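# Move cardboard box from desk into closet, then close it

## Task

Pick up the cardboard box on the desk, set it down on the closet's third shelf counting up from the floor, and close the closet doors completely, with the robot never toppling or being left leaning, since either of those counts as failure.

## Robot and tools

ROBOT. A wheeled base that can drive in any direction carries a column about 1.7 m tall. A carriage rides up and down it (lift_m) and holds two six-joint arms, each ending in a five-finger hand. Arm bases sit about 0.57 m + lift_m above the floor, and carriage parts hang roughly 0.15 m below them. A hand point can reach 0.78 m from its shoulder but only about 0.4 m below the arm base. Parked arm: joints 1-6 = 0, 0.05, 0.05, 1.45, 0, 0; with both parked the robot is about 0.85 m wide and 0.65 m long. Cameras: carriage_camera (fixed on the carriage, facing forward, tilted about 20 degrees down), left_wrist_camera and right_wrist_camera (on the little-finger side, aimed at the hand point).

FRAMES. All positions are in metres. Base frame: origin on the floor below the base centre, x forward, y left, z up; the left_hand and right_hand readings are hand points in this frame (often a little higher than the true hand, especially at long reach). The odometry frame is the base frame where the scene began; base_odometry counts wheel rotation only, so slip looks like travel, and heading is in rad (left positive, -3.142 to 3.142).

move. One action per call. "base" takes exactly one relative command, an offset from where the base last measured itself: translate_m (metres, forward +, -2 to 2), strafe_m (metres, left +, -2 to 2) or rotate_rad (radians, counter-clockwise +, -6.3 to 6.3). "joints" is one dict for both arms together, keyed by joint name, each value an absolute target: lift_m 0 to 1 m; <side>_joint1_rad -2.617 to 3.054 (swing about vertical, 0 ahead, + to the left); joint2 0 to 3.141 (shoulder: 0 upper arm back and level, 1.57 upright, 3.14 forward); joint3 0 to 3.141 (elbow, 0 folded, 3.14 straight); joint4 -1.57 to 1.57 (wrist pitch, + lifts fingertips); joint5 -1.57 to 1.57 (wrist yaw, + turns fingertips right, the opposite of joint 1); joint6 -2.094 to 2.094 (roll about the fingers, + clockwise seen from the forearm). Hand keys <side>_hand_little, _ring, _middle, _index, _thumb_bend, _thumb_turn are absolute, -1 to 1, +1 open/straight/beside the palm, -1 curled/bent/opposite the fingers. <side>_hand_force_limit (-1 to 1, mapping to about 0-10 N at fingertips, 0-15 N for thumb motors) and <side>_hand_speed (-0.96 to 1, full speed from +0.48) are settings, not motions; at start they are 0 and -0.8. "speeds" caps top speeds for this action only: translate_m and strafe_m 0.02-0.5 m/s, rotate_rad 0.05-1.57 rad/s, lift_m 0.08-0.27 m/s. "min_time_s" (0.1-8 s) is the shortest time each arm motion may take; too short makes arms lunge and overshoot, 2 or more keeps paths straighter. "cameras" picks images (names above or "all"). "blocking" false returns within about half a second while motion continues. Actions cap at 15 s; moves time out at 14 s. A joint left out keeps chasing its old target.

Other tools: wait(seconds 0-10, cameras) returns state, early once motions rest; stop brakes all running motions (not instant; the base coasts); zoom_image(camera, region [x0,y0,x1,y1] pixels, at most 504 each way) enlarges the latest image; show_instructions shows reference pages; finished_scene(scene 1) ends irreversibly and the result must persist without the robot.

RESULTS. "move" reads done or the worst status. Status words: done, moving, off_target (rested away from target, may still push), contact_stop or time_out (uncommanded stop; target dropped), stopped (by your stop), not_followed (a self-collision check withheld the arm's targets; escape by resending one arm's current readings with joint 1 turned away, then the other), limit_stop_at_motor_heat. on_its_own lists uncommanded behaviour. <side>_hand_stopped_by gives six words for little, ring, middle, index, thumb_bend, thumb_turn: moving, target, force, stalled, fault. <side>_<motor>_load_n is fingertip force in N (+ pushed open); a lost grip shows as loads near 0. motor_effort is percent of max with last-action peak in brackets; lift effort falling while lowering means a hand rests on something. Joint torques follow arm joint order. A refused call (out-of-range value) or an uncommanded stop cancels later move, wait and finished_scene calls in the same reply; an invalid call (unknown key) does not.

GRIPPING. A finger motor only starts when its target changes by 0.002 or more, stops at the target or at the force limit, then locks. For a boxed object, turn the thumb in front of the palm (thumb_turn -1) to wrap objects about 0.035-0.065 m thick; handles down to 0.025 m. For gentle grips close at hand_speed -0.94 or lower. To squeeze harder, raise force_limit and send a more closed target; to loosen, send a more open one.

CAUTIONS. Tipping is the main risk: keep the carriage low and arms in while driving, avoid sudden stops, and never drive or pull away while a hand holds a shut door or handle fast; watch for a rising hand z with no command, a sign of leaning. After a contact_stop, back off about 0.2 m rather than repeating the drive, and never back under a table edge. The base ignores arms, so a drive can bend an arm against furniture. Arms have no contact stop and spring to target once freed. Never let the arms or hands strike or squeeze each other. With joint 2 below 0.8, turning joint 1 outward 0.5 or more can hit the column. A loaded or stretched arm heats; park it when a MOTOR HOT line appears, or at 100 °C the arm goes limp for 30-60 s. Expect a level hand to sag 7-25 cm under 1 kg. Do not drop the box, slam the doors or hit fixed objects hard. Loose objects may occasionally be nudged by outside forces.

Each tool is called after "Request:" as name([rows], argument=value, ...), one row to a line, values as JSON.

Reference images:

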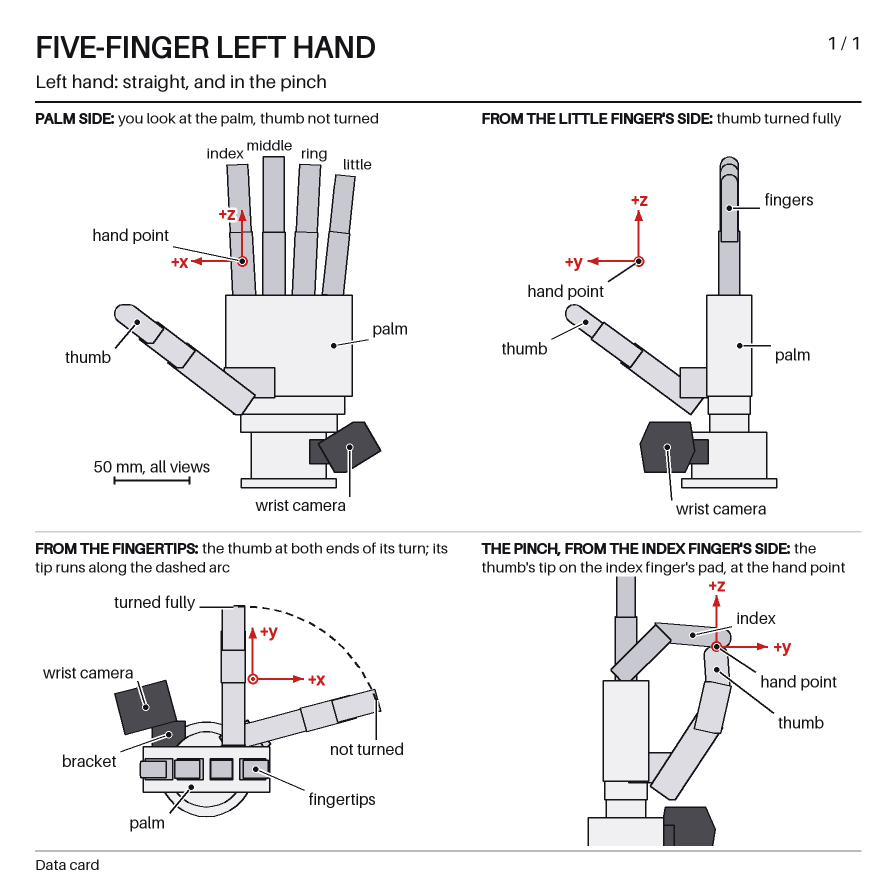

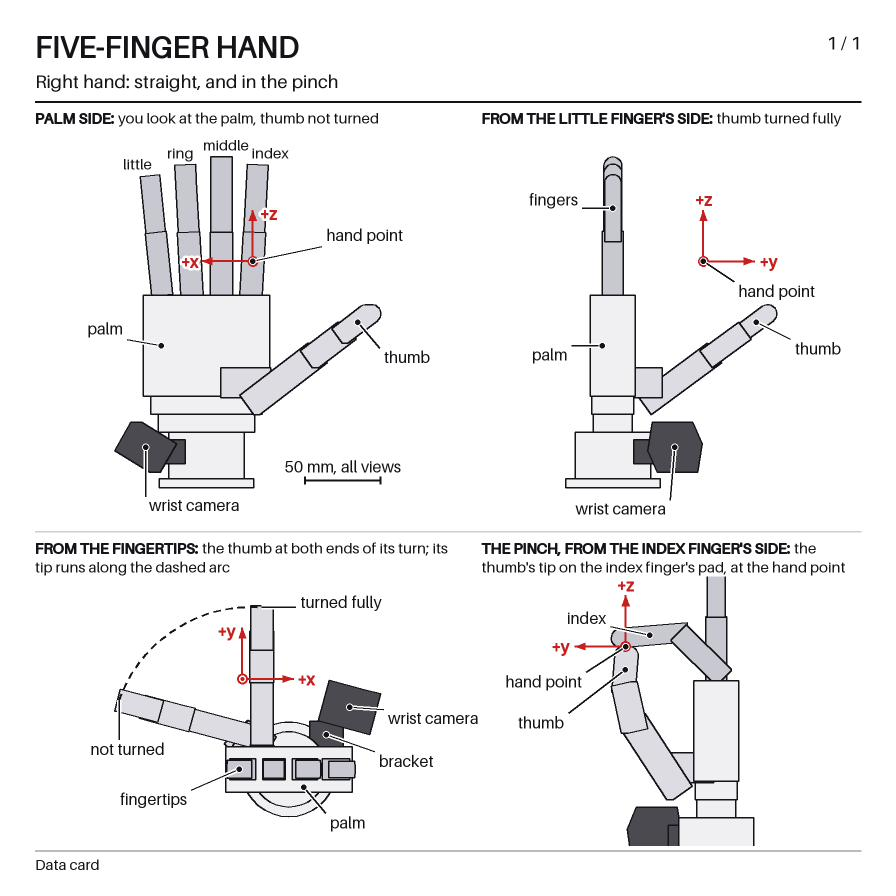

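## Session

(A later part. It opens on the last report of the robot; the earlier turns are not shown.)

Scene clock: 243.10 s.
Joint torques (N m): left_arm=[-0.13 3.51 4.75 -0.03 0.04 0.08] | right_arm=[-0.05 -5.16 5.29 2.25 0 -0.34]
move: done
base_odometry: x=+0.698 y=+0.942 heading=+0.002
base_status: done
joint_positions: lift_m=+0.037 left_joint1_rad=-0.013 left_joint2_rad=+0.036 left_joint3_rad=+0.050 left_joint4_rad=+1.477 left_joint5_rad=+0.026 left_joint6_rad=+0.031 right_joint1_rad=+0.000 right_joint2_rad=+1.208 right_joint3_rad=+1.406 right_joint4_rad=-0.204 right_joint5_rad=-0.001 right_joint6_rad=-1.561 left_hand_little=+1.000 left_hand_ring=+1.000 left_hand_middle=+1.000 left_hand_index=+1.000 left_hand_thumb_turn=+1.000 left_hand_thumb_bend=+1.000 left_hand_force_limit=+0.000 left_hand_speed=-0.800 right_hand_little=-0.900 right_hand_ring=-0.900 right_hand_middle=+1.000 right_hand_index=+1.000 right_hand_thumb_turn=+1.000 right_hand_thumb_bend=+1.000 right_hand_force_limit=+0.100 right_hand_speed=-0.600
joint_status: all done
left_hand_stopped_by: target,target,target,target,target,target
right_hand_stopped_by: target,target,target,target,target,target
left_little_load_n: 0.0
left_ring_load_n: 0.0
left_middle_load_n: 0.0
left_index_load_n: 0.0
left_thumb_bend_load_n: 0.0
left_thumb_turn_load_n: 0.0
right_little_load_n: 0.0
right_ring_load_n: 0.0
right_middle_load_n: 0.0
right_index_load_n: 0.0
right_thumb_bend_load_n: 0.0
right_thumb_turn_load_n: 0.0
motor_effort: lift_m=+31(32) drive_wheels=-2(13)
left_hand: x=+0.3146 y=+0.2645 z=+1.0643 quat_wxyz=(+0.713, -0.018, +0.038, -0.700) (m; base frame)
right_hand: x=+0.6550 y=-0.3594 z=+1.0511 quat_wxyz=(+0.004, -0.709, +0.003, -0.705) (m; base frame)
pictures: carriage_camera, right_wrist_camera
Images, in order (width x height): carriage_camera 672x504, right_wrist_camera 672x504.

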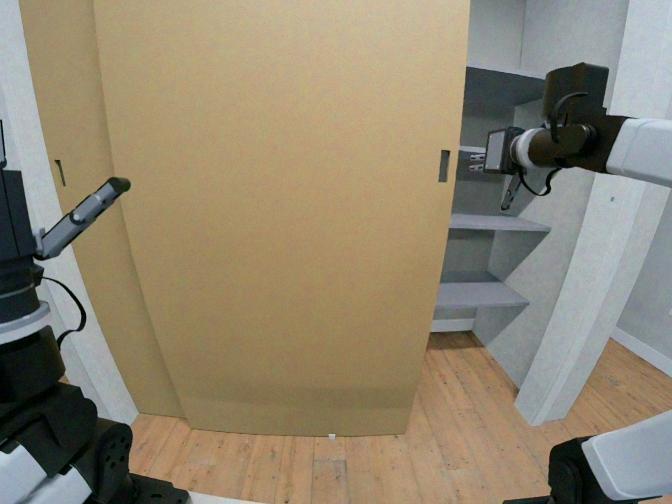

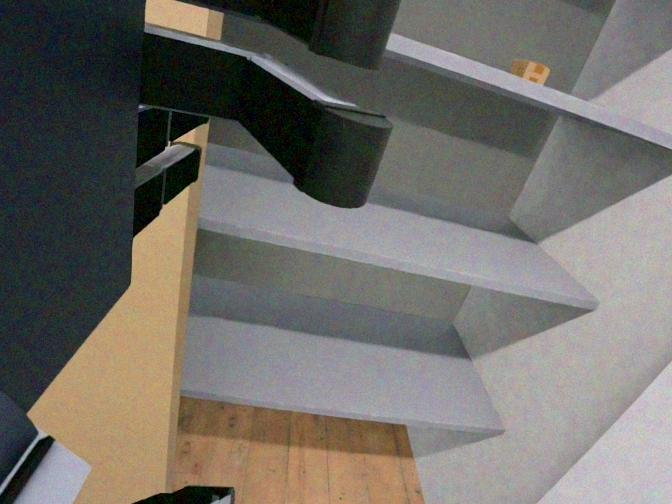

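Request:
move(joints={"lift_m":0.033}, base={"strafe_m": 0.067}, speeds={"strafe_m": 0.1}, cameras=["carriage_camera","right_wrist_camera"])

Request:
zoom_image(camera="right_wrist_camera", region=[120, 60, 420, 260])

Request:
zoom_image(camera="carriage_camera", region=[410, 110, 590, 260])

Scene clock: 246.00 s.
Joint torques (N m): left_arm=[-0.12 3.58 4.77 -0.02 0.05 0.06] | right_arm=[0.08 -5.38 5.16 2.24 -0.03 -0.31]
move: done
base_odometry: x=+0.698 y=+1.009 heading=+0.002
base_status: done
joint_positions: lift_m=+0.033 left_joint1_rad=-0.013 left_joint2_rad=+0.036 left_joint3_rad=+0.050 left_joint4_rad=+1.477 left_joint5_rad=+0.027 left_joint6_rad=+0.031 right_joint1_rad=+0.000 right_joint2_rad=+1.208 right_joint3_rad=+1.406 right_joint4_rad=-0.203 right_joint5_rad=-0.001 right_joint6_rad=-1.561 left_hand_little=+1.000 left_hand_ring=+1.000 left_hand_middle=+1.000 left_hand_index=+1.000 left_hand_thumb_turn=+1.000 left_hand_thumb_bend=+1.000 left_hand_force_limit=+0.000 left_hand_speed=-0.800 right_hand_little=-0.900 right_hand_ring=-0.900 right_hand_middle=+1.000 right_hand_index=+1.000 right_hand_thumb_turn=+1.000 right_hand_thumb_bend=+1.000 right_hand_force_limit=+0.100 right_hand_speed=-0.600
joint_status: all done
left_hand_stopped_by: target,target,target,target,target,target
right_hand_stopped_by: target,target,target,target,target,target
left_little_load_n: 0.0
left_ring_load_n: 0.5
left_middle_load_n: 0.0
left_index_load_n: 0.0
left_thumb_bend_load_n: 0.0
left_thumb_turn_load_n: 0.0
right_little_load_n: 0.0
right_ring_load_n: 0.0
right_middle_load_n: 0.0
right_index_load_n: 0.0
right_thumb_bend_load_n: 0.5
right_thumb_turn_load_n: 0.0
motor_effort: lift_m=+31(32) drive_wheels=+0(13)
left_hand: x=+0.3146 y=+0.2645 z=+1.0604 quat_wxyz=(+0.713, -0.018, +0.038, -0.700) (m; base frame)
right_hand: x=+0.6551 y=-0.3592 z=+1.0474 quat_wxyz=(+0.004, -0.709, +0.003, -0.706) (m; base frame)
pictures: carriage_camera, right_wrist_camera
Images, in order (width x height): carriage_camera 672x504, right_wrist_camera 672x504.

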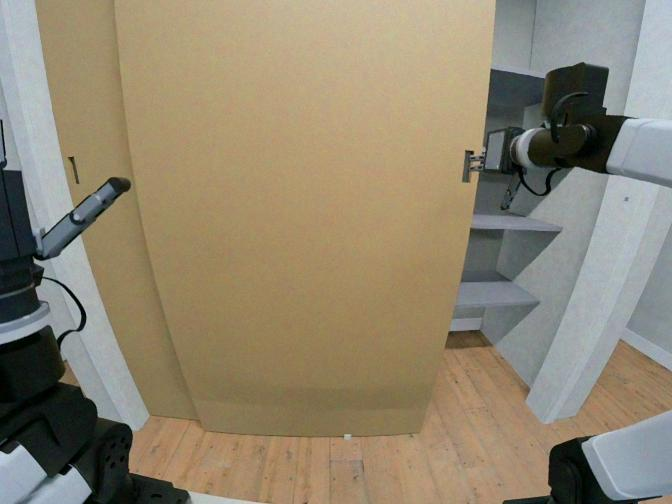

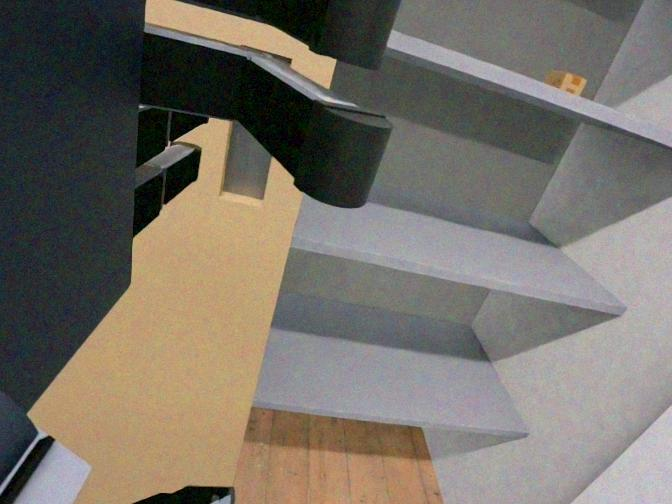

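Scaled by 1.680 from the camera's 672x504 image, which has a finer 960x720 frame.

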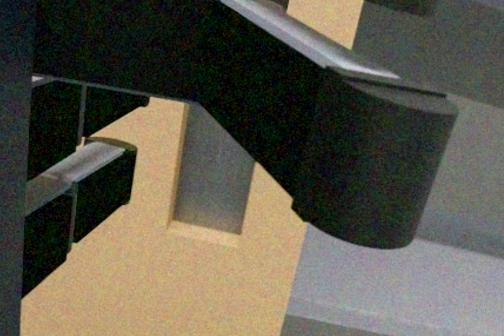

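Scaled by 2.800 from the camera's 672x504 image, which has a finer 960x720 frame.

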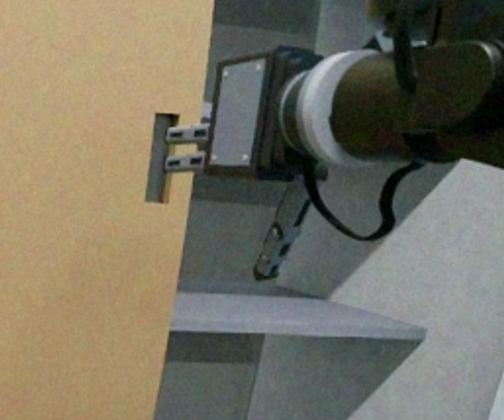

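Request:
move(base={"strafe_m": -0.006}, speeds={"strafe_m": 0.05})

Request:
move(base={"translate_m": 0.045}, speeds={"translate_m": 0.05}, cameras=["carriage_camera","right_wrist_camera"])

Request:
zoom_image(camera="right_wrist_camera", region=[120, 60, 420, 260])

Request:
zoom_image(camera="carriage_camera", region=[430, 110, 550, 210])

Scene clock: 247.70 s.
Joint torques (N m): left_arm=[-0.25 3.62 4.77 -0.01 0.04 0.07] | right_arm=[-0.09 -5.14 5.33 2.29 -0.03 -0.3]
move: done
base_odometry: x=+0.698 y=+1.003 heading=+0.002
base_status: done
joint_positions: lift_m=+0.033 left_joint1_rad=-0.012 left_joint2_rad=+0.036 left_joint3_rad=+0.050 left_joint4_rad=+1.477 left_joint5_rad=+0.027 left_joint6_rad=+0.031 right_joint1_rad=+0.000 right_joint2_rad=+1.208 right_joint3_rad=+1.406 right_joint4_rad=-0.203 right_joint5_rad=+0.000 right_joint6_rad=-1.561 left_hand_little=+1.000 left_hand_ring=+1.000 left_hand_middle=+1.000 left_hand_index=+1.000 left_hand_thumb_turn=+1.000 left_hand_thumb_bend=+1.000 left_hand_force_limit=+0.000 left_hand_speed=-0.800 right_hand_little=-0.900 right_hand_ring=-0.900 right_hand_middle=+1.000 right_hand_index=+1.000 right_hand_thumb_turn=+1.000 right_hand_thumb_bend=+1.000 right_hand_force_limit=+0.100 right_hand_speed=-0.600
joint_status: not commanded
left_hand_stopped_by: target,target,target,target,target,target
right_hand_stopped_by: target,target,target,target,target,target
left_little_load_n: 0.0
left_ring_load_n: 0.0
left_middle_load_n: 0.0
left_index_load_n: 0.0
left_thumb_bend_load_n: 0.0
left_thumb_turn_load_n: 0.0
right_little_load_n: 0.0
right_ring_load_n: 0.0
right_middle_load_n: 0.0
right_index_load_n: 0.0
right_thumb_bend_load_n: 0.0
right_thumb_turn_load_n: 0.0
motor_effort: lift_m=+30(32) drive_wheels=+3(9)
left_hand: x=+0.3146 y=+0.2645 z=+1.0604 quat_wxyz=(+0.713, -0.018, +0.038, -0.700) (m; base frame)
right_hand: x=+0.6550 y=-0.3596 z=+1.0475 quat_wxyz=(+0.003, -0.708, +0.004, -0.706) (m; base frame)
pictures: none

Scene clock: 249.10 s.
Joint torques (N m): left_arm=[-0.16 3.54 4.78 -0.02 0.05 0.06] | right_arm=[-0.03 -3.9 4.96 2.3 -0.01 -0.27]
move: done
base_odometry: x=+0.743 y=+1.003 heading=+0.002
base_status: done
joint_positions: lift_m=+0.033 left_joint1_rad=-0.012 left_joint2_rad=+0.036 left_joint3_rad=+0.050 left_joint4_rad=+1.477 left_joint5_rad=+0.027 left_joint6_rad=+0.031 right_joint1_rad=+0.000 right_joint2_rad=+1.197 right_joint3_rad=+1.406 right_joint4_rad=-0.207 right_joint5_rad=+0.000 right_joint6_rad=-1.561 left_hand_little=+1.000 left_hand_ring=+1.000 left_hand_middle=+1.000 left_hand_index=+1.000 left_hand_thumb_turn=+1.000 left_hand_thumb_bend=+1.000 left_hand_force_limit=+0.000 left_hand_speed=-0.800 right_hand_little=-0.900 right_hand_ring=-0.900 right_hand_middle=+1.000 right_hand_index=+1.000 right_hand_thumb_turn=+1.000 right_hand_thumb_bend=+1.000 right_hand_force_limit=+0.100 right_hand_speed=-0.600
joint_status: not commanded
left_hand_stopped_by: target,target,target,target,target,target
right_hand_stopped_by: target,target,target,target,target,target
left_little_load_n: 0.0
left_ring_load_n: 0.0
left_middle_load_n: 0.0
left_index_load_n: 0.0
left_thumb_bend_load_n: 0.0
left_thumb_turn_load_n: 0.0
right_little_load_n: 0.0
right_ring_load_n: 0.0
right_middle_load_n: 0.0
right_index_load_n: 0.0
right_thumb_bend_load_n: 0.0
right_thumb_turn_load_n: 0.0
motor_effort: lift_m=+32(32) drive_wheels=-1(8)
left_hand: x=+0.3146 y=+0.2645 z=+1.0604 quat_wxyz=(+0.713, -0.018, +0.038, -0.700) (m; base frame)
right_hand: x=+0.6514 y=-0.3596 z=+1.0506 quat_wxyz=(+0.003, -0.706, +0.003, -0.708) (m; base frame)
pictures: carriage_camera, right_wrist_camera
Images, in order (width x height): carriage_camera 672x504, right_wrist_camera 672x504.

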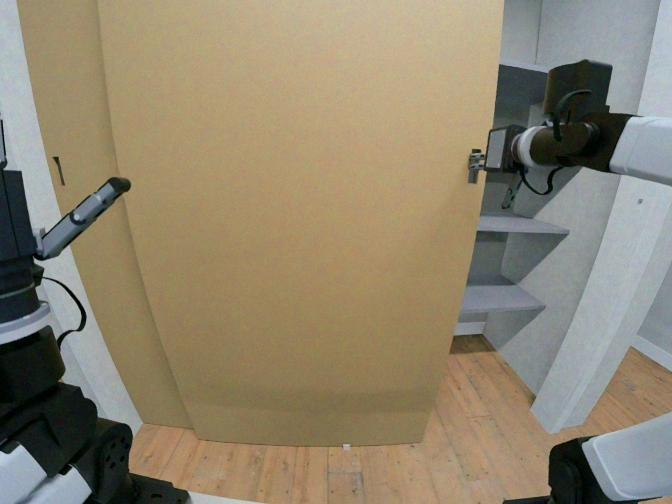

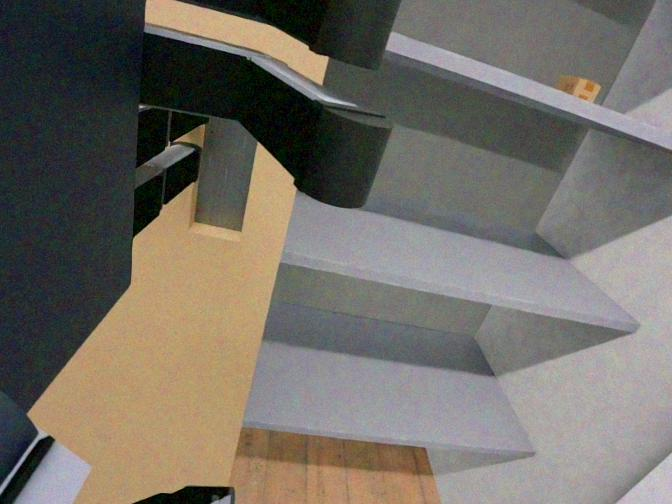

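Scaled by 1.680 from the camera's 672x504 image, which has a finer 960x720 frame.

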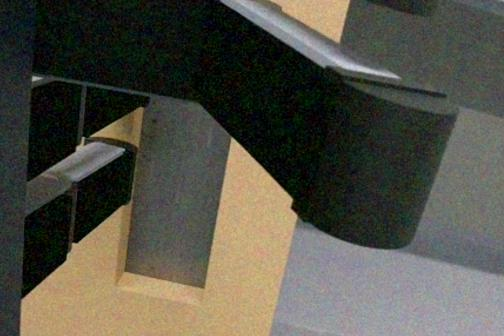

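Scaled by 4.200 from the camera's 672x504 image, which has a finer 960x720 frame.

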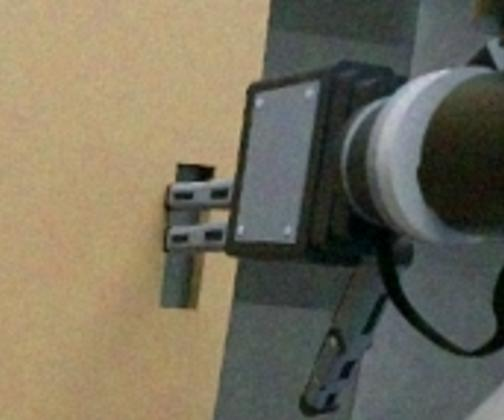

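Request:
move(base={"translate_m": -0.02}, speeds={"translate_m": 0.05})

Request:
move(base={"strafe_m": -0.009}, speeds={"strafe_m": 0.05})

Request:
move(base={"translate_m": 0.04}, speeds={"translate_m": 0.05}, cameras=["carriage_camera","right_wrist_camera"])

Request:
zoom_image(camera="right_wrist_camera", region=[120, 60, 420, 260])

Request:
zoom_image(camera="carriage_camera", region=[430, 110, 550, 210])

Scene clock: 252.00 s.
Joint torques (N m): left_arm=[-0.17 3.73 4.77 -0.03 0.06 0.07] | right_arm=[-0.03 -4.11 5.18 2.27 0.02 -0.29]
move: done
base_odometry: x=+0.723 y=+1.003 heading=+0.002
base_status: done
joint_positions: lift_m=+0.033 left_joint1_rad=-0.012 left_joint2_rad=+0.036 left_joint3_rad=+0.050 left_joint4_rad=+1.477 left_joint5_rad=+0.027 left_joint6_rad=+0.031 right_joint1_rad=+0.000 right_joint2_rad=+1.197 right_joint3_rad=+1.406 right_joint4_rad=-0.205 right_joint5_rad=+0.000 right_joint6_rad=-1.561 left_hand_little=+1.000 left_hand_ring=+1.000 left_hand_middle=+1.000 left_hand_index=+1.000 left_hand_thumb_turn=+1.000 left_hand_thumb_bend=+1.000 left_hand_force_limit=+0.000 left_hand_speed=-0.800 right_hand_little=-0.900 right_hand_ring=-0.900 right_hand_middle=+1.000 right_hand_index=+1.000 right_hand_thumb_turn=+1.000 right_hand_thumb_bend=+1.000 right_hand_force_limit=+0.100 right_hand_speed=-0.600
joint_status: not commanded
left_hand_stopped_by: target,target,target,target,target,target
right_hand_stopped_by: target,target,target,target,target,target
left_little_load_n: 0.0
left_ring_load_n: 0.0
left_middle_load_n: 0.0
left_index_load_n: 0.0
left_thumb_bend_load_n: 0.0
left_thumb_turn_load_n: 0.0
right_little_load_n: 0.0
right_ring_load_n: 0.0
right_middle_load_n: 0.0
right_index_load_n: 0.0
right_thumb_bend_load_n: 0.0
right_thumb_turn_load_n: 0.0
motor_effort: lift_m=+30(32) drive_wheels=+4(11)
left_hand: x=+0.3146 y=+0.2645 z=+1.0604 quat_wxyz=(+0.713, -0.018, +0.038, -0.700) (m; base frame)
right_hand: x=+0.6515 y=-0.3596 z=+1.0512 quat_wxyz=(+0.003, -0.705, +0.003, -0.709) (m; base frame)
pictures: none

Scene clock: 252.70 s.
Joint torques (N m): left_arm=[-0.18 3.55 4.78 -0.02 0.04 0.06] | right_arm=[-0.01 -4.1 5.14 2.21 -0.02 -0.3]
move: done
base_odometry: x=+0.723 y=+0.994 heading=+0.002
base_status: done
joint_positions: lift_m=+0.033 left_joint1_rad=-0.012 left_joint2_rad=+0.036 left_joint3_rad=+0.050 left_joint4_rad=+1.477 left_joint5_rad=+0.027 left_joint6_rad=+0.031 right_joint1_rad=-0.001 right_joint2_rad=+1.197 right_joint3_rad=+1.406 right_joint4_rad=-0.204 right_joint5_rad=+0.001 right_joint6_rad=-1.561 left_hand_little=+1.000 left_hand_ring=+1.000 left_hand_middle=+1.000 left_hand_index=+1.000 left_hand_thumb_turn=+1.000 left_hand_thumb_bend=+1.000 left_hand_force_limit=+0.000 left_hand_speed=-0.800 right_hand_little=-0.900 right_hand_ring=-0.900 right_hand_middle=+1.000 right_hand_index=+1.000 right_hand_thumb_turn=+1.000 right_hand_thumb_bend=+1.000 right_hand_force_limit=+0.100 right_hand_speed=-0.600
joint_status: not commanded
left_hand_stopped_by: target,target,target,target,target,target
right_hand_stopped_by: target,target,target,target,target,target
left_little_load_n: 0.0
left_ring_load_n: 0.0
left_middle_load_n: 0.0
left_index_load_n: 0.0
left_thumb_bend_load_n: 0.0
left_thumb_turn_load_n: 0.0
right_little_load_n: 0.0
right_ring_load_n: 0.0
right_middle_load_n: 0.0
right_index_load_n: 0.0
right_thumb_bend_load_n: 0.0
right_thumb_turn_load_n: 0.0
motor_effort: lift_m=+31(31) drive_wheels=-3(9)
left_hand: x=+0.3146 y=+0.2643 z=+1.0603 quat_wxyz=(+0.713, -0.018, +0.038, -0.700) (m; base frame)
right_hand: x=+0.6515 y=-0.3599 z=+1.0514 quat_wxyz=(+0.003, -0.705, +0.004, -0.709) (m; base frame)
pictures: none

Scene clock: 254.00 s.
Joint torques (N m): left_arm=[-0.21 3.7 4.74 -0.02 0.04 0.05] | right_arm=[0.05 -1.59 5.44 2.51 -0.02 -0.27]
move: done
base_odometry: x=+0.763 y=+0.994 heading=+0.002
base_status: done
joint_positions: lift_m=+0.033 left_joint1_rad=-0.012 left_joint2_rad=+0.036 left_joint3_rad=+0.050 left_joint4_rad=+1.476 left_joint5_rad=+0.027 left_joint6_rad=+0.031 right_joint1_rad=-0.001 right_joint2_rad=+1.176 right_joint3_rad=+1.406 right_joint4_rad=-0.229 right_joint5_rad=+0.001 right_joint6_rad=-1.561 left_hand_little=+1.000 left_hand_ring=+1.000 left_hand_middle=+1.000 left_hand_index=+1.000 left_hand_thumb_turn=+1.000 left_hand_thumb_bend=+1.000 left_hand_force_limit=+0.000 left_hand_speed=-0.800 right_hand_little=-0.900 right_hand_ring=-0.900 right_hand_middle=+1.000 right_hand_index=+1.000 right_hand_thumb_turn=+1.000 right_hand_thumb_bend=+1.000 right_hand_force_limit=+0.100 right_hand_speed=-0.600
joint_status: not commanded
left_hand_stopped_by: target,target,target,target,target,target
right_hand_stopped_by: target,target,target,target,target,target
left_little_load_n: 0.0
left_ring_load_n: 0.0
left_middle_load_n: 0.0
left_index_load_n: 0.0
left_thumb_bend_load_n: 0.0
left_thumb_turn_load_n: 0.0
right_little_load_n: 0.0
right_ring_load_n: 0.0
right_middle_load_n: 0.0
right_index_load_n: 0.0
right_thumb_bend_load_n: 0.0
right_thumb_turn_load_n: 0.0
motor_effort: lift_m=+31(32) drive_wheels=+5(14)
left_hand: x=+0.3148 y=+0.2643 z=+1.0603 quat_wxyz=(+0.713, -0.018, +0.039, -0.700) (m; base frame)
right_hand: x=+0.6439 y=-0.3599 z=+1.0531 quat_wxyz=(+0.003, -0.706, +0.004, -0.708) (m; base frame)
pictures: carriage_camera, right_wrist_camera
Images, in order (width x height): carriage_camera 672x504, right_wrist_camera 672x504.

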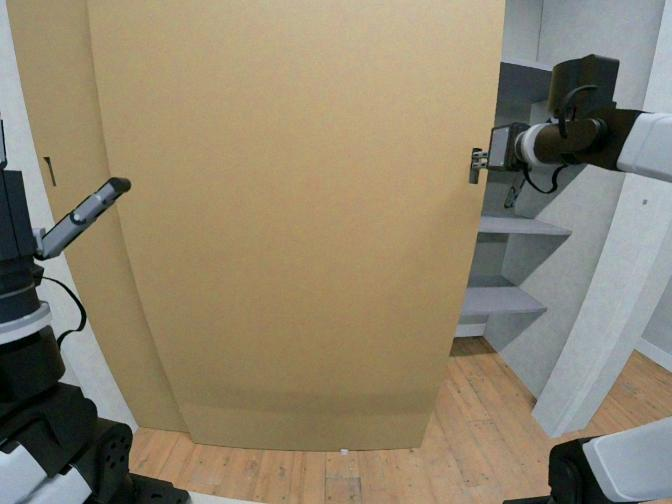

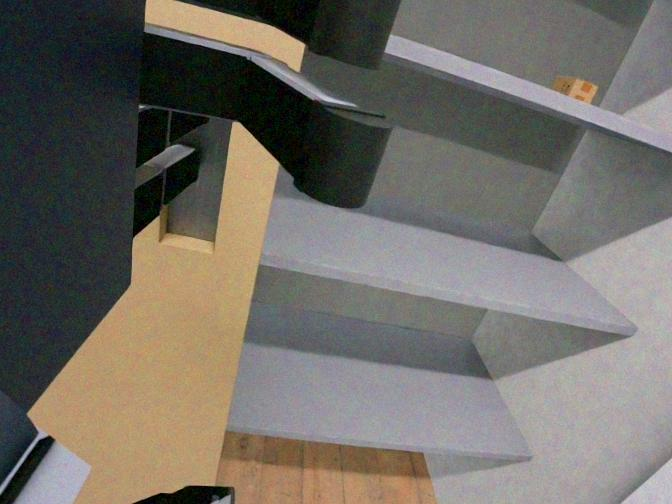

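Scaled by 1.680 from the camera's 672x504 image, which has a finer 960x720 frame.

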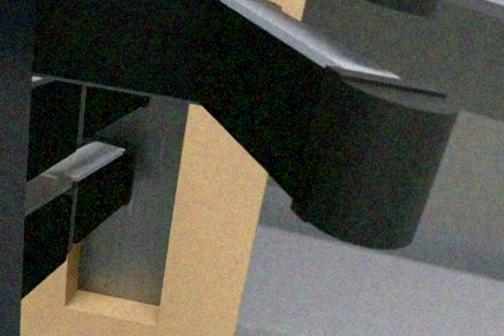

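Scaled by 4.200 from the camera's 672x504 image, which has a finer 960x720 frame.

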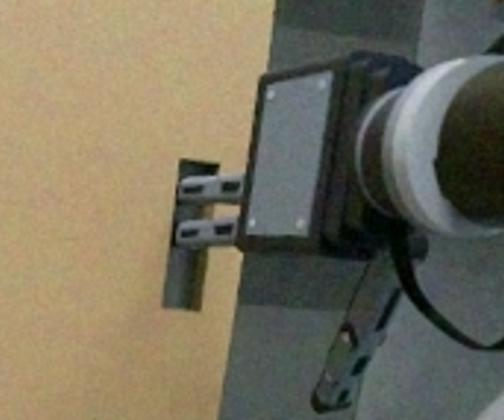

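Request:
move(base={"translate_m": -0.008}, speeds={"translate_m": 0.05})

Request:
move(base={"strafe_m": -0.15}, speeds={"strafe_m": 0.1}, cameras=["carriage_camera","right_wrist_camera"])

Scene clock: 255.17 s.
Joint torques (N m): left_arm=[-0.25 3.58 4.78 -0.02 0.04 0.06] | right_arm=[0.21 -3.19 5.34 2.35 -0.04 -0.32]
move: done
base_odometry: x=+0.755 y=+0.994 heading=+0.002
base_status: done
joint_positions: lift_m=+0.033 left_joint1_rad=-0.012 left_joint2_rad=+0.036 left_joint3_rad=+0.050 left_joint4_rad=+1.477 left_joint5_rad=+0.027 left_joint6_rad=+0.031 right_joint1_rad=-0.001 right_joint2_rad=+1.188 right_joint3_rad=+1.406 right_joint4_rad=-0.211 right_joint5_rad=+0.001 right_joint6_rad=-1.561 left_hand_little=+1.000 left_hand_ring=+1.000 left_hand_middle=+1.000 left_hand_index=+1.000 left_hand_thumb_turn=+1.000 left_hand_thumb_bend=+1.000 left_hand_force_limit=+0.000 left_hand_speed=-0.800 right_hand_little=-0.900 right_hand_ring=-0.900 right_hand_middle=+1.000 right_hand_index=+1.000 right_hand_thumb_turn=+1.000 right_hand_thumb_bend=+1.000 right_hand_force_limit=+0.100 right_hand_speed=-0.600
joint_status: not commanded
left_hand_stopped_by: target,target,target,target,target,target
right_hand_stopped_by: target,target,target,target,target,target
left_little_load_n: 0.0
left_ring_load_n: 0.0
left_middle_load_n: 0.0
left_index_load_n: 0.0
left_thumb_bend_load_n: 0.0
left_thumb_turn_load_n: 0.0
right_little_load_n: 0.0
right_ring_load_n: 0.0
right_middle_load_n: 0.0
right_index_load_n: 0.0
right_thumb_bend_load_n: 0.0
right_thumb_turn_load_n: 0.0
motor_effort: lift_m=+30(32) drive_wheels=+3(9)
left_hand: x=+0.3145 y=+0.2643 z=+1.0604 quat_wxyz=(+0.713, -0.018, +0.038, -0.700) (m; base frame)
right_hand: x=+0.6483 y=-0.3599 z=+1.0532 quat_wxyz=(+0.003, -0.704, +0.004, -0.710) (m; base frame)
pictures: none

Scene clock: 257.37 s.
Joint torques (N m): left_arm=[-0.2 3.59 4.88 -0.01 0.05 0.05] | right_arm=[-0.12 -3.32 5.11 2.19 0.1 -0.29]
move: done
base_odometry: x=+0.755 y=+0.844 heading=+0.003
base_status: done
joint_positions: lift_m=+0.033 left_joint1_rad=-0.012 left_joint2_rad=+0.036 left_joint3_rad=+0.050 left_joint4_rad=+1.477 left_joint5_rad=+0.027 left_joint6_rad=+0.031 right_joint1_rad=+0.001 right_joint2_rad=+1.192 right_joint3_rad=+1.406 right_joint4_rad=-0.200 right_joint5_rad=-0.008 right_joint6_rad=-1.561 left_hand_little=+1.000 left_hand_ring=+1.000 left_hand_middle=+1.000 left_hand_index=+1.000 left_hand_thumb_turn=+1.000 left_hand_thumb_bend=+1.000 left_hand_force_limit=+0.000 left_hand_speed=-0.800 right_hand_little=-0.900 right_hand_ring=-0.900 right_hand_middle=+1.000 right_hand_index=+1.000 right_hand_thumb_turn=+1.000 right_hand_thumb_bend=+1.000 right_hand_force_limit=+0.100 right_hand_speed=-0.600
joint_status: not commanded
left_hand_stopped_by: target,target,target,target,target,target
right_hand_stopped_by: target,target,target,target,target,target
left_little_load_n: 0.0
left_ring_load_n: 0.0
left_middle_load_n: 0.0
left_index_load_n: 0.0
left_thumb_bend_load_n: 0.0
left_thumb_turn_load_n: 0.0
right_little_load_n: 0.0
right_ring_load_n: 0.0
right_middle_load_n: -0.5
right_index_load_n: 0.0
right_thumb_bend_load_n: 0.0
right_thumb_turn_load_n: 0.0
motor_effort: lift_m=+31(32) drive_wheels=+0(13)
left_hand: x=+0.3145 y=+0.2644 z=+1.0604 quat_wxyz=(+0.713, -0.018, +0.038, -0.700) (m; base frame)
right_hand: x=+0.6506 y=-0.3575 z=+1.0544 quat_wxyz=(+0.007, -0.702, +0.000, -0.712) (m; base frame)
pictures: carriage_camera, right_wrist_camera
Images, in order (width x height): carriage_camera 672x504, right_wrist_camera 672x504.

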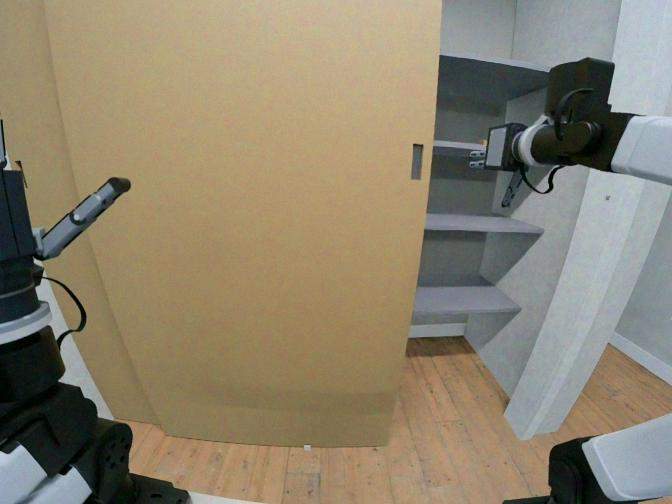

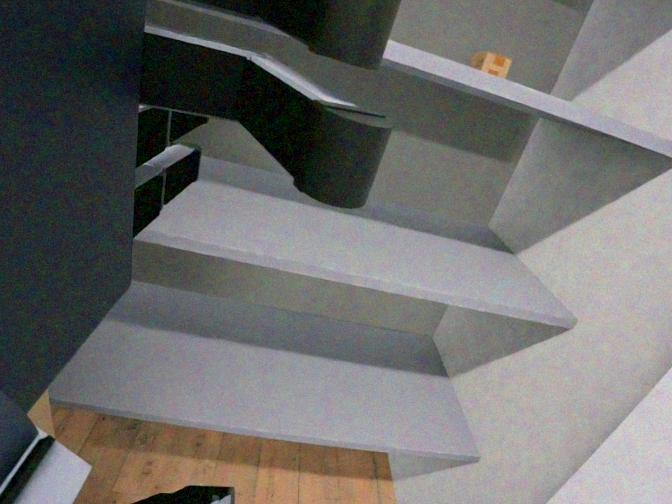

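Request:
move(base={"translate_m": -0.035}, speeds={"translate_m": 0.1})

Request:
move(base={"strafe_m": 0.15}, joints={"right_joint1_rad":0,"right_joint2_rad":1.2,"right_joint3_rad":1.4,"right_joint4_rad":-0.2,"right_joint5_rad":0,"right_joint6_rad":-1.57}, speeds={"strafe_m": 0.15}, cameras=["carriage_camera","right_wrist_camera"])

Request:
zoom_image(camera="right_wrist_camera", region=[120, 60, 420, 260])

Scene clock: 260.07 s.
Joint torques (N m): left_arm=[-0.27 3.66 4.77 0.01 0.04 0.06] | right_arm=[-0.29 -3.38 5.16 2.16 0.06 -0.29]
move: done
base_odometry: x=+0.720 y=+0.844 heading=+0.003
base_status: done
joint_positions: lift_m=+0.033 left_joint1_rad=-0.012 left_joint2_rad=+0.036 left_joint3_rad=+0.050 left_joint4_rad=+1.477 left_joint5_rad=+0.027 left_joint6_rad=+0.031 right_joint1_rad=+0.001 right_joint2_rad=+1.192 right_joint3_rad=+1.406 right_joint4_rad=-0.200 right_joint5_rad=-0.007 right_joint6_rad=-1.561 left_hand_little=+1.000 left_hand_ring=+1.000 left_hand_middle=+1.000 left_hand_index=+1.000 left_hand_thumb_turn=+1.000 left_hand_thumb_bend=+1.000 left_hand_force_limit=+0.000 left_hand_speed=-0.800 right_hand_little=-0.900 right_hand_ring=-0.900 right_hand_middle=+1.000 right_hand_index=+1.000 right_hand_thumb_turn=+1.000 right_hand_thumb_bend=+1.000 right_hand_force_limit=+0.100 right_hand_speed=-0.600
joint_status: not commanded
left_hand_stopped_by: target,target,target,target,target,target
right_hand_stopped_by: target,target,target,target,target,target
left_little_load_n: 0.0
left_ring_load_n: 0.0
left_middle_load_n: -0.5
left_index_load_n: 0.0
left_thumb_bend_load_n: 0.0
left_thumb_turn_load_n: -0.5
right_little_load_n: 0.5
right_ring_load_n: 0.0
right_middle_load_n: 0.0
right_index_load_n: 0.0
right_thumb_bend_load_n: 0.0
right_thumb_turn_load_n: 0.0
motor_effort: lift_m=+29(32) drive_wheels=+1(11)
left_hand: x=+0.3145 y=+0.2644 z=+1.0604 quat_wxyz=(+0.713, -0.018, +0.038, -0.700) (m; base frame)
right_hand: x=+0.6505 y=-0.3575 z=+1.0545 quat_wxyz=(+0.006, -0.702, +0.000, -0.712) (m; base frame)
pictures: none

Scene clock: 261.97 s.
Joint torques (N m): left_arm=[-0.29 3.56 4.78 -0.02 0.06 0.06] | right_arm=[-0.2 -3.44 5.2 2.21 0.08 -0.29]
move: done
base_odometry: x=+0.720 y=+0.994 heading=+0.003
base_status: done
joint_positions: lift_m=+0.033 left_joint1_rad=-0.012 left_joint2_rad=+0.036 left_joint3_rad=+0.050 left_joint4_rad=+1.477 left_joint5_rad=+0.027 left_joint6_rad=+0.031 right_joint1_rad=+0.001 right_joint2_rad=+1.192 right_joint3_rad=+1.406 right_joint4_rad=-0.200 right_joint5_rad=-0.005 right_joint6_rad=-1.561 left_hand_little=+1.000 left_hand_ring=+1.000 left_hand_middle=+1.000 left_hand_index=+1.000 left_hand_thumb_turn=+1.000 left_hand_thumb_bend=+1.000 left_hand_force_limit=+0.000 left_hand_speed=-0.800 right_hand_little=-0.900 right_hand_ring=-0.900 right_hand_middle=+1.000 right_hand_index=+1.000 right_hand_thumb_turn=+1.000 right_hand_thumb_bend=+1.000 right_hand_force_limit=+0.100 right_hand_speed=-0.600
joint_status: all done
left_hand_stopped_by: target,target,target,target,target,target
right_hand_stopped_by: target,target,target,target,target,target
left_little_load_n: 0.0
left_ring_load_n: 0.0
left_middle_load_n: 0.0
left_index_load_n: 0.0
left_thumb_bend_load_n: 0.0
left_thumb_turn_load_n: 0.0
right_little_load_n: -0.5
right_ring_load_n: 0.0
right_middle_load_n: 0.0
right_index_load_n: 0.0
right_thumb_bend_load_n: 0.0
right_thumb_turn_load_n: 0.0
motor_effort: lift_m=+30(32) drive_wheels=+0(11)
left_hand: x=+0.3145 y=+0.2644 z=+1.0604 quat_wxyz=(+0.713, -0.018, +0.038, -0.700) (m; base frame)
right_hand: x=+0.6504 y=-0.3582 z=+1.0545 quat_wxyz=(+0.005, -0.702, +0.001, -0.712) (m; base frame)
pictures: carriage_camera, right_wrist_camera
Images, in order (width x height): carriage_camera 672x504, right_wrist_camera 672x504.

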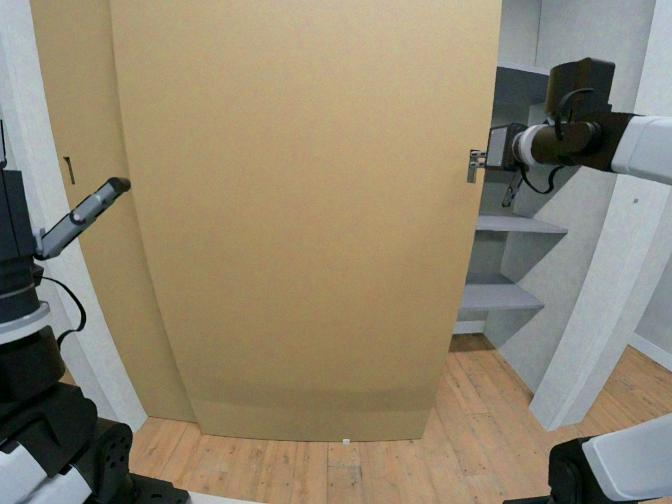

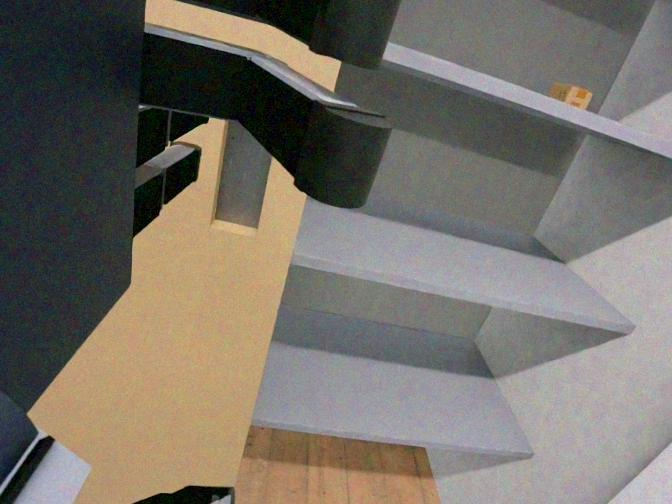

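Scaled by 1.680 from the camera's 672x504 image, which has a finer 960x720 frame.

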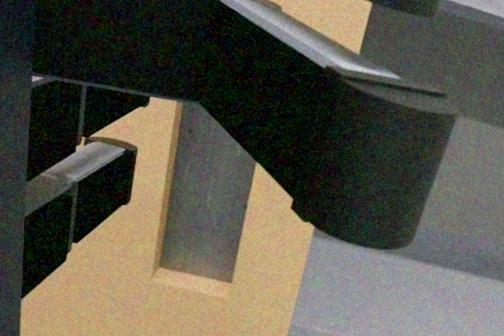

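Request:
move(base={"strafe_m": -0.009}, speeds={"strafe_m": 0.05})

Request:
move(base={"translate_m": 0.06}, speeds={"translate_m": 0.06}, cameras=["carriage_camera","right_wrist_camera"])

Request:
zoom_image(camera="carriage_camera", region=[430, 110, 550, 210])

Scene clock: 263.47 s.
Joint torques (N m): left_arm=[-0.17 3.56 4.85 -0.02 0.05 0.06] | right_arm=[-0.09 -3.4 5.2 2.19 0.04 -0.31]
move: done
base_odometry: x=+0.720 y=+0.985 heading=+0.003
base_status: done
joint_positions: lift_m=+0.033 left_joint1_rad=-0.012 left_joint2_rad=+0.036 left_joint3_rad=+0.050 left_joint4_rad=+1.477 left_joint5_rad=+0.027 left_joint6_rad=+0.031 right_joint1_rad=+0.001 right_joint2_rad=+1.192 right_joint3_rad=+1.406 right_joint4_rad=-0.200 right_joint5_rad=-0.003 right_joint6_rad=-1.561 left_hand_little=+1.000 left_hand_ring=+1.000 left_hand_middle=+1.000 left_hand_index=+1.000 left_hand_thumb_turn=+1.000 left_hand_thumb_bend=+1.000 left_hand_force_limit=+0.000 left_hand_speed=-0.800 right_hand_little=-0.900 right_hand_ring=-0.900 right_hand_middle=+1.000 right_hand_index=+1.000 right_hand_thumb_turn=+1.000 right_hand_thumb_bend=+1.000 right_hand_force_limit=+0.100 right_hand_speed=-0.600
joint_status: not commanded
left_hand_stopped_by: target,target,target,target,target,target
right_hand_stopped_by: target,target,target,target,target,target
left_little_load_n: 0.0
left_ring_load_n: 0.0
left_middle_load_n: 0.0
left_index_load_n: 0.0
left_thumb_bend_load_n: 0.0
left_thumb_turn_load_n: 0.0
right_little_load_n: 0.0
right_ring_load_n: 0.0
right_middle_load_n: 0.0
right_index_load_n: 0.0
right_thumb_bend_load_n: 0.0
right_thumb_turn_load_n: 0.0
motor_effort: lift_m=+31(32) drive_wheels=+2(11)
left_hand: x=+0.3145 y=+0.2644 z=+1.0604 quat_wxyz=(+0.713, -0.018, +0.038, -0.700) (m; base frame)
right_hand: x=+0.6503 y=-0.3586 z=+1.0545 quat_wxyz=(+0.005, -0.702, +0.002, -0.712) (m; base frame)
pictures: none

Scene clock: 265.00 s.
Joint torques (N m): left_arm=[-0.24 3.59 4.72 -0.01 0.05 0.07] | right_arm=[0.08 3.41 5.14 3.12 -0.09 -0.31]
move: done
base_odometry: x=+0.780 y=+0.986 heading=+0.003
base_status: done
joint_positions: lift_m=+0.033 left_joint1_rad=-0.012 left_joint2_rad=+0.036 left_joint3_rad=+0.050 left_joint4_rad=+1.477 left_joint5_rad=+0.027 left_joint6_rad=+0.031 right_joint1_rad=-0.001 right_joint2_rad=+1.132 right_joint3_rad=+1.406 right_joint4_rad=-0.288 right_joint5_rad=+0.007 right_joint6_rad=-1.562 left_hand_little=+1.000 left_hand_ring=+1.000 left_hand_middle=+1.000 left_hand_index=+1.000 left_hand_thumb_turn=+1.000 left_hand_thumb_bend=+1.000 left_hand_force_limit=+0.000 left_hand_speed=-0.800 right_hand_little=-0.900 right_hand_ring=-0.900 right_hand_middle=+1.000 right_hand_index=+1.000 right_hand_thumb_turn=+1.000 right_hand_thumb_bend=+1.000 right_hand_force_limit=+0.100 right_hand_speed=-0.600
joint_status: not commanded
left_hand_stopped_by: target,target,target,target,target,target
right_hand_stopped_by: target,target,target,target,target,target
left_little_load_n: 0.0
left_ring_load_n: 0.0
left_middle_load_n: 0.0
left_index_load_n: 0.0
left_thumb_bend_load_n: 0.5
left_thumb_turn_load_n: 0.0
right_little_load_n: 0.0
right_ring_load_n: 0.0
right_middle_load_n: 0.0
right_index_load_n: 0.0
right_thumb_bend_load_n: 0.0
right_thumb_turn_load_n: 0.0
motor_effort: lift_m=+30(32) drive_wheels=+6(10)
left_hand: x=+0.3145 y=+0.2644 z=+1.0604 quat_wxyz=(+0.713, -0.018, +0.038, -0.700) (m; base frame)
right_hand: x=+0.6272 y=-0.3610 z=+1.0540 quat_wxyz=(+0.000, -0.712, +0.005, -0.702) (m; base frame)
pictures: carriage_camera, right_wrist_camera
Images, in order (width x height): carriage_camera 672x504, right_wrist_camera 672x504.

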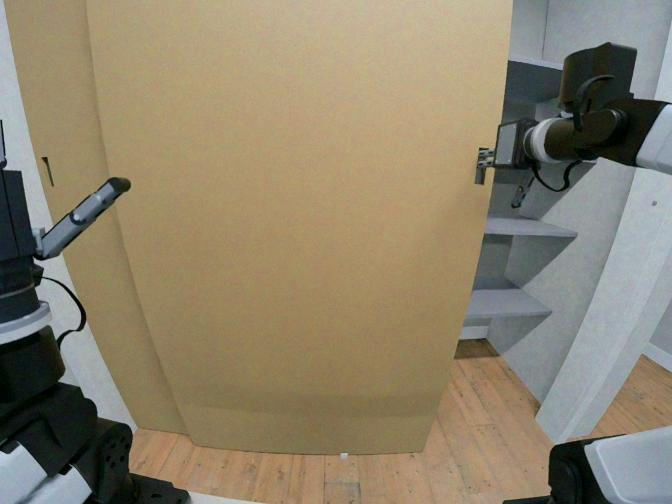

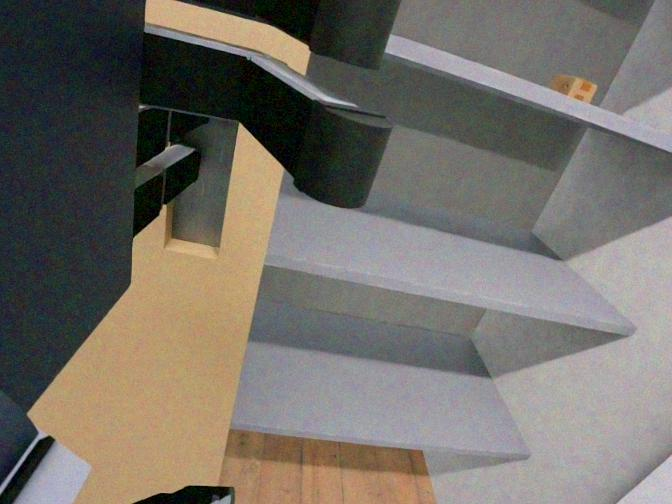

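Scaled by 4.200 from the camera's 672x504 image, which has a finer 960x720 frame.

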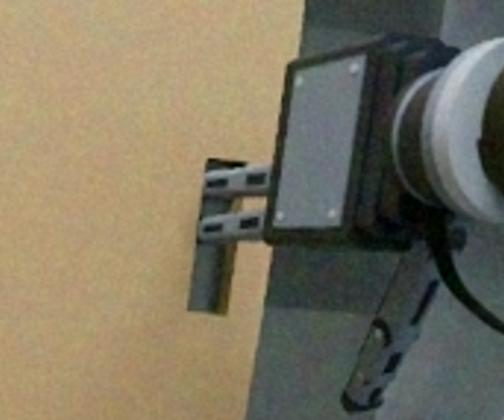

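Request:
move(base={"strafe_m": -0.06}, speeds={"strafe_m": 0.06}, cameras=["carriage_camera","right_wrist_camera"])

Request:
zoom_image(camera="carriage_camera", region=[430, 110, 550, 210])

Scene clock: 267.23 s.
Joint torques (N m): left_arm=[-0.12 3.6 4.79 -0.04 0.05 0.07] | right_arm=[-2.04 1.92 5.11 2.84 1.61 -0.24]
move: done
base_odometry: x=+0.780 y=+0.926 heading=+0.003
base_status: done
joint_positions: lift_m=+0.033 left_joint1_rad=-0.012 left_joint2_rad=+0.036 left_joint3_rad=+0.050 left_joint4_rad=+1.477 left_joint5_rad=+0.027 left_joint6_rad=+0.031 right_joint1_rad=+0.022 right_joint2_rad=+1.145 right_joint3_rad=+1.406 right_joint4_rad=-0.263 right_joint5_rad=-0.134 right_joint6_rad=-1.562 left_hand_little=+1.000 left_hand_ring=+1.000 left_hand_middle=+1.000 left_hand_index=+1.000 left_hand_thumb_turn=+1.000 left_hand_thumb_bend=+1.000 left_hand_force_limit=+0.000 left_hand_speed=-0.800 right_hand_little=-0.900 right_hand_ring=-0.900 right_hand_middle=+1.000 right_hand_index=+1.000 right_hand_thumb_turn=+1.000 right_hand_thumb_bend=+1.000 right_hand_force_limit=+0.100 right_hand_speed=-0.600
joint_status: not commanded
left_hand_stopped_by: target,target,target,target,target,target
right_hand_stopped_by: target,target,target,target,target,target
left_little_load_n: 0.0
left_ring_load_n: 0.0
left_middle_load_n: 0.0
left_index_load_n: 0.0
left_thumb_bend_load_n: 0.0
left_thumb_turn_load_n: 0.0
right_little_load_n: 0.5
right_ring_load_n: 0.0
right_middle_load_n: 1.0
right_index_load_n: 0.0
right_thumb_bend_load_n: 0.0
right_thumb_turn_load_n: 0.0
motor_effort: lift_m=+31(32) drive_wheels=+3(11)
left_hand: x=+0.3145 y=+0.2645 z=+1.0604 quat_wxyz=(+0.713, -0.018, +0.038, -0.700) (m; base frame)
right_hand: x=+0.6397 y=-0.3240 z=+1.0556 quat_wxyz=(+0.058, -0.706, -0.052, -0.704) (m; base frame)
pictures: carriage_camera, right_wrist_camera
Images, in order (width x height): carriage_camera 672x504, right_wrist_camera 672x504.

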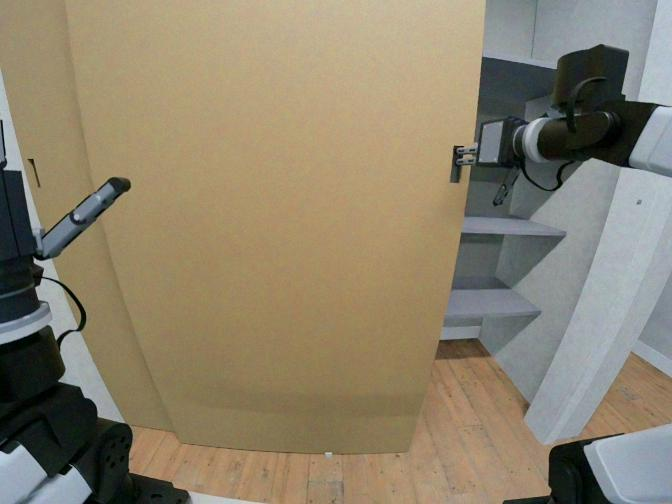

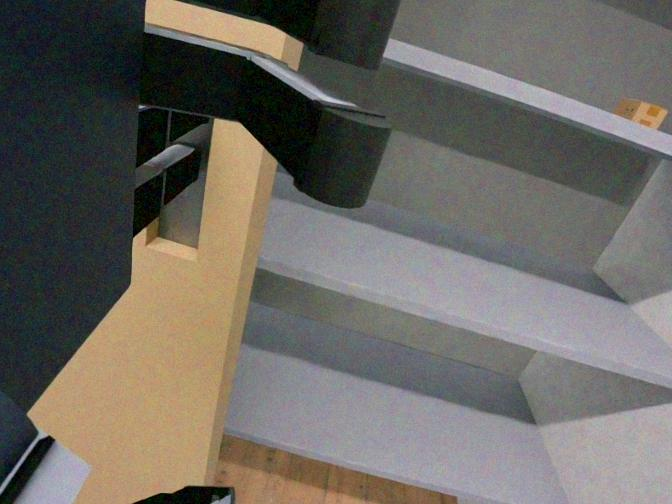

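Scaled by 4.200 from the camera's 672x504 image, which has a finer 960x720 frame.

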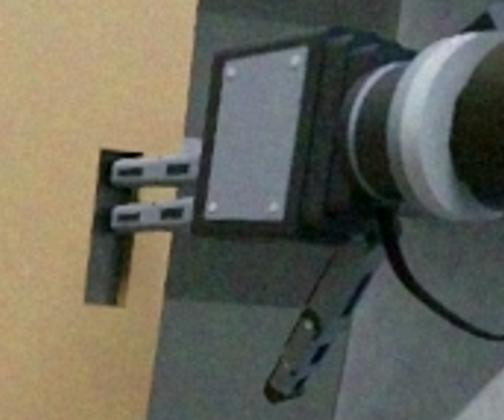

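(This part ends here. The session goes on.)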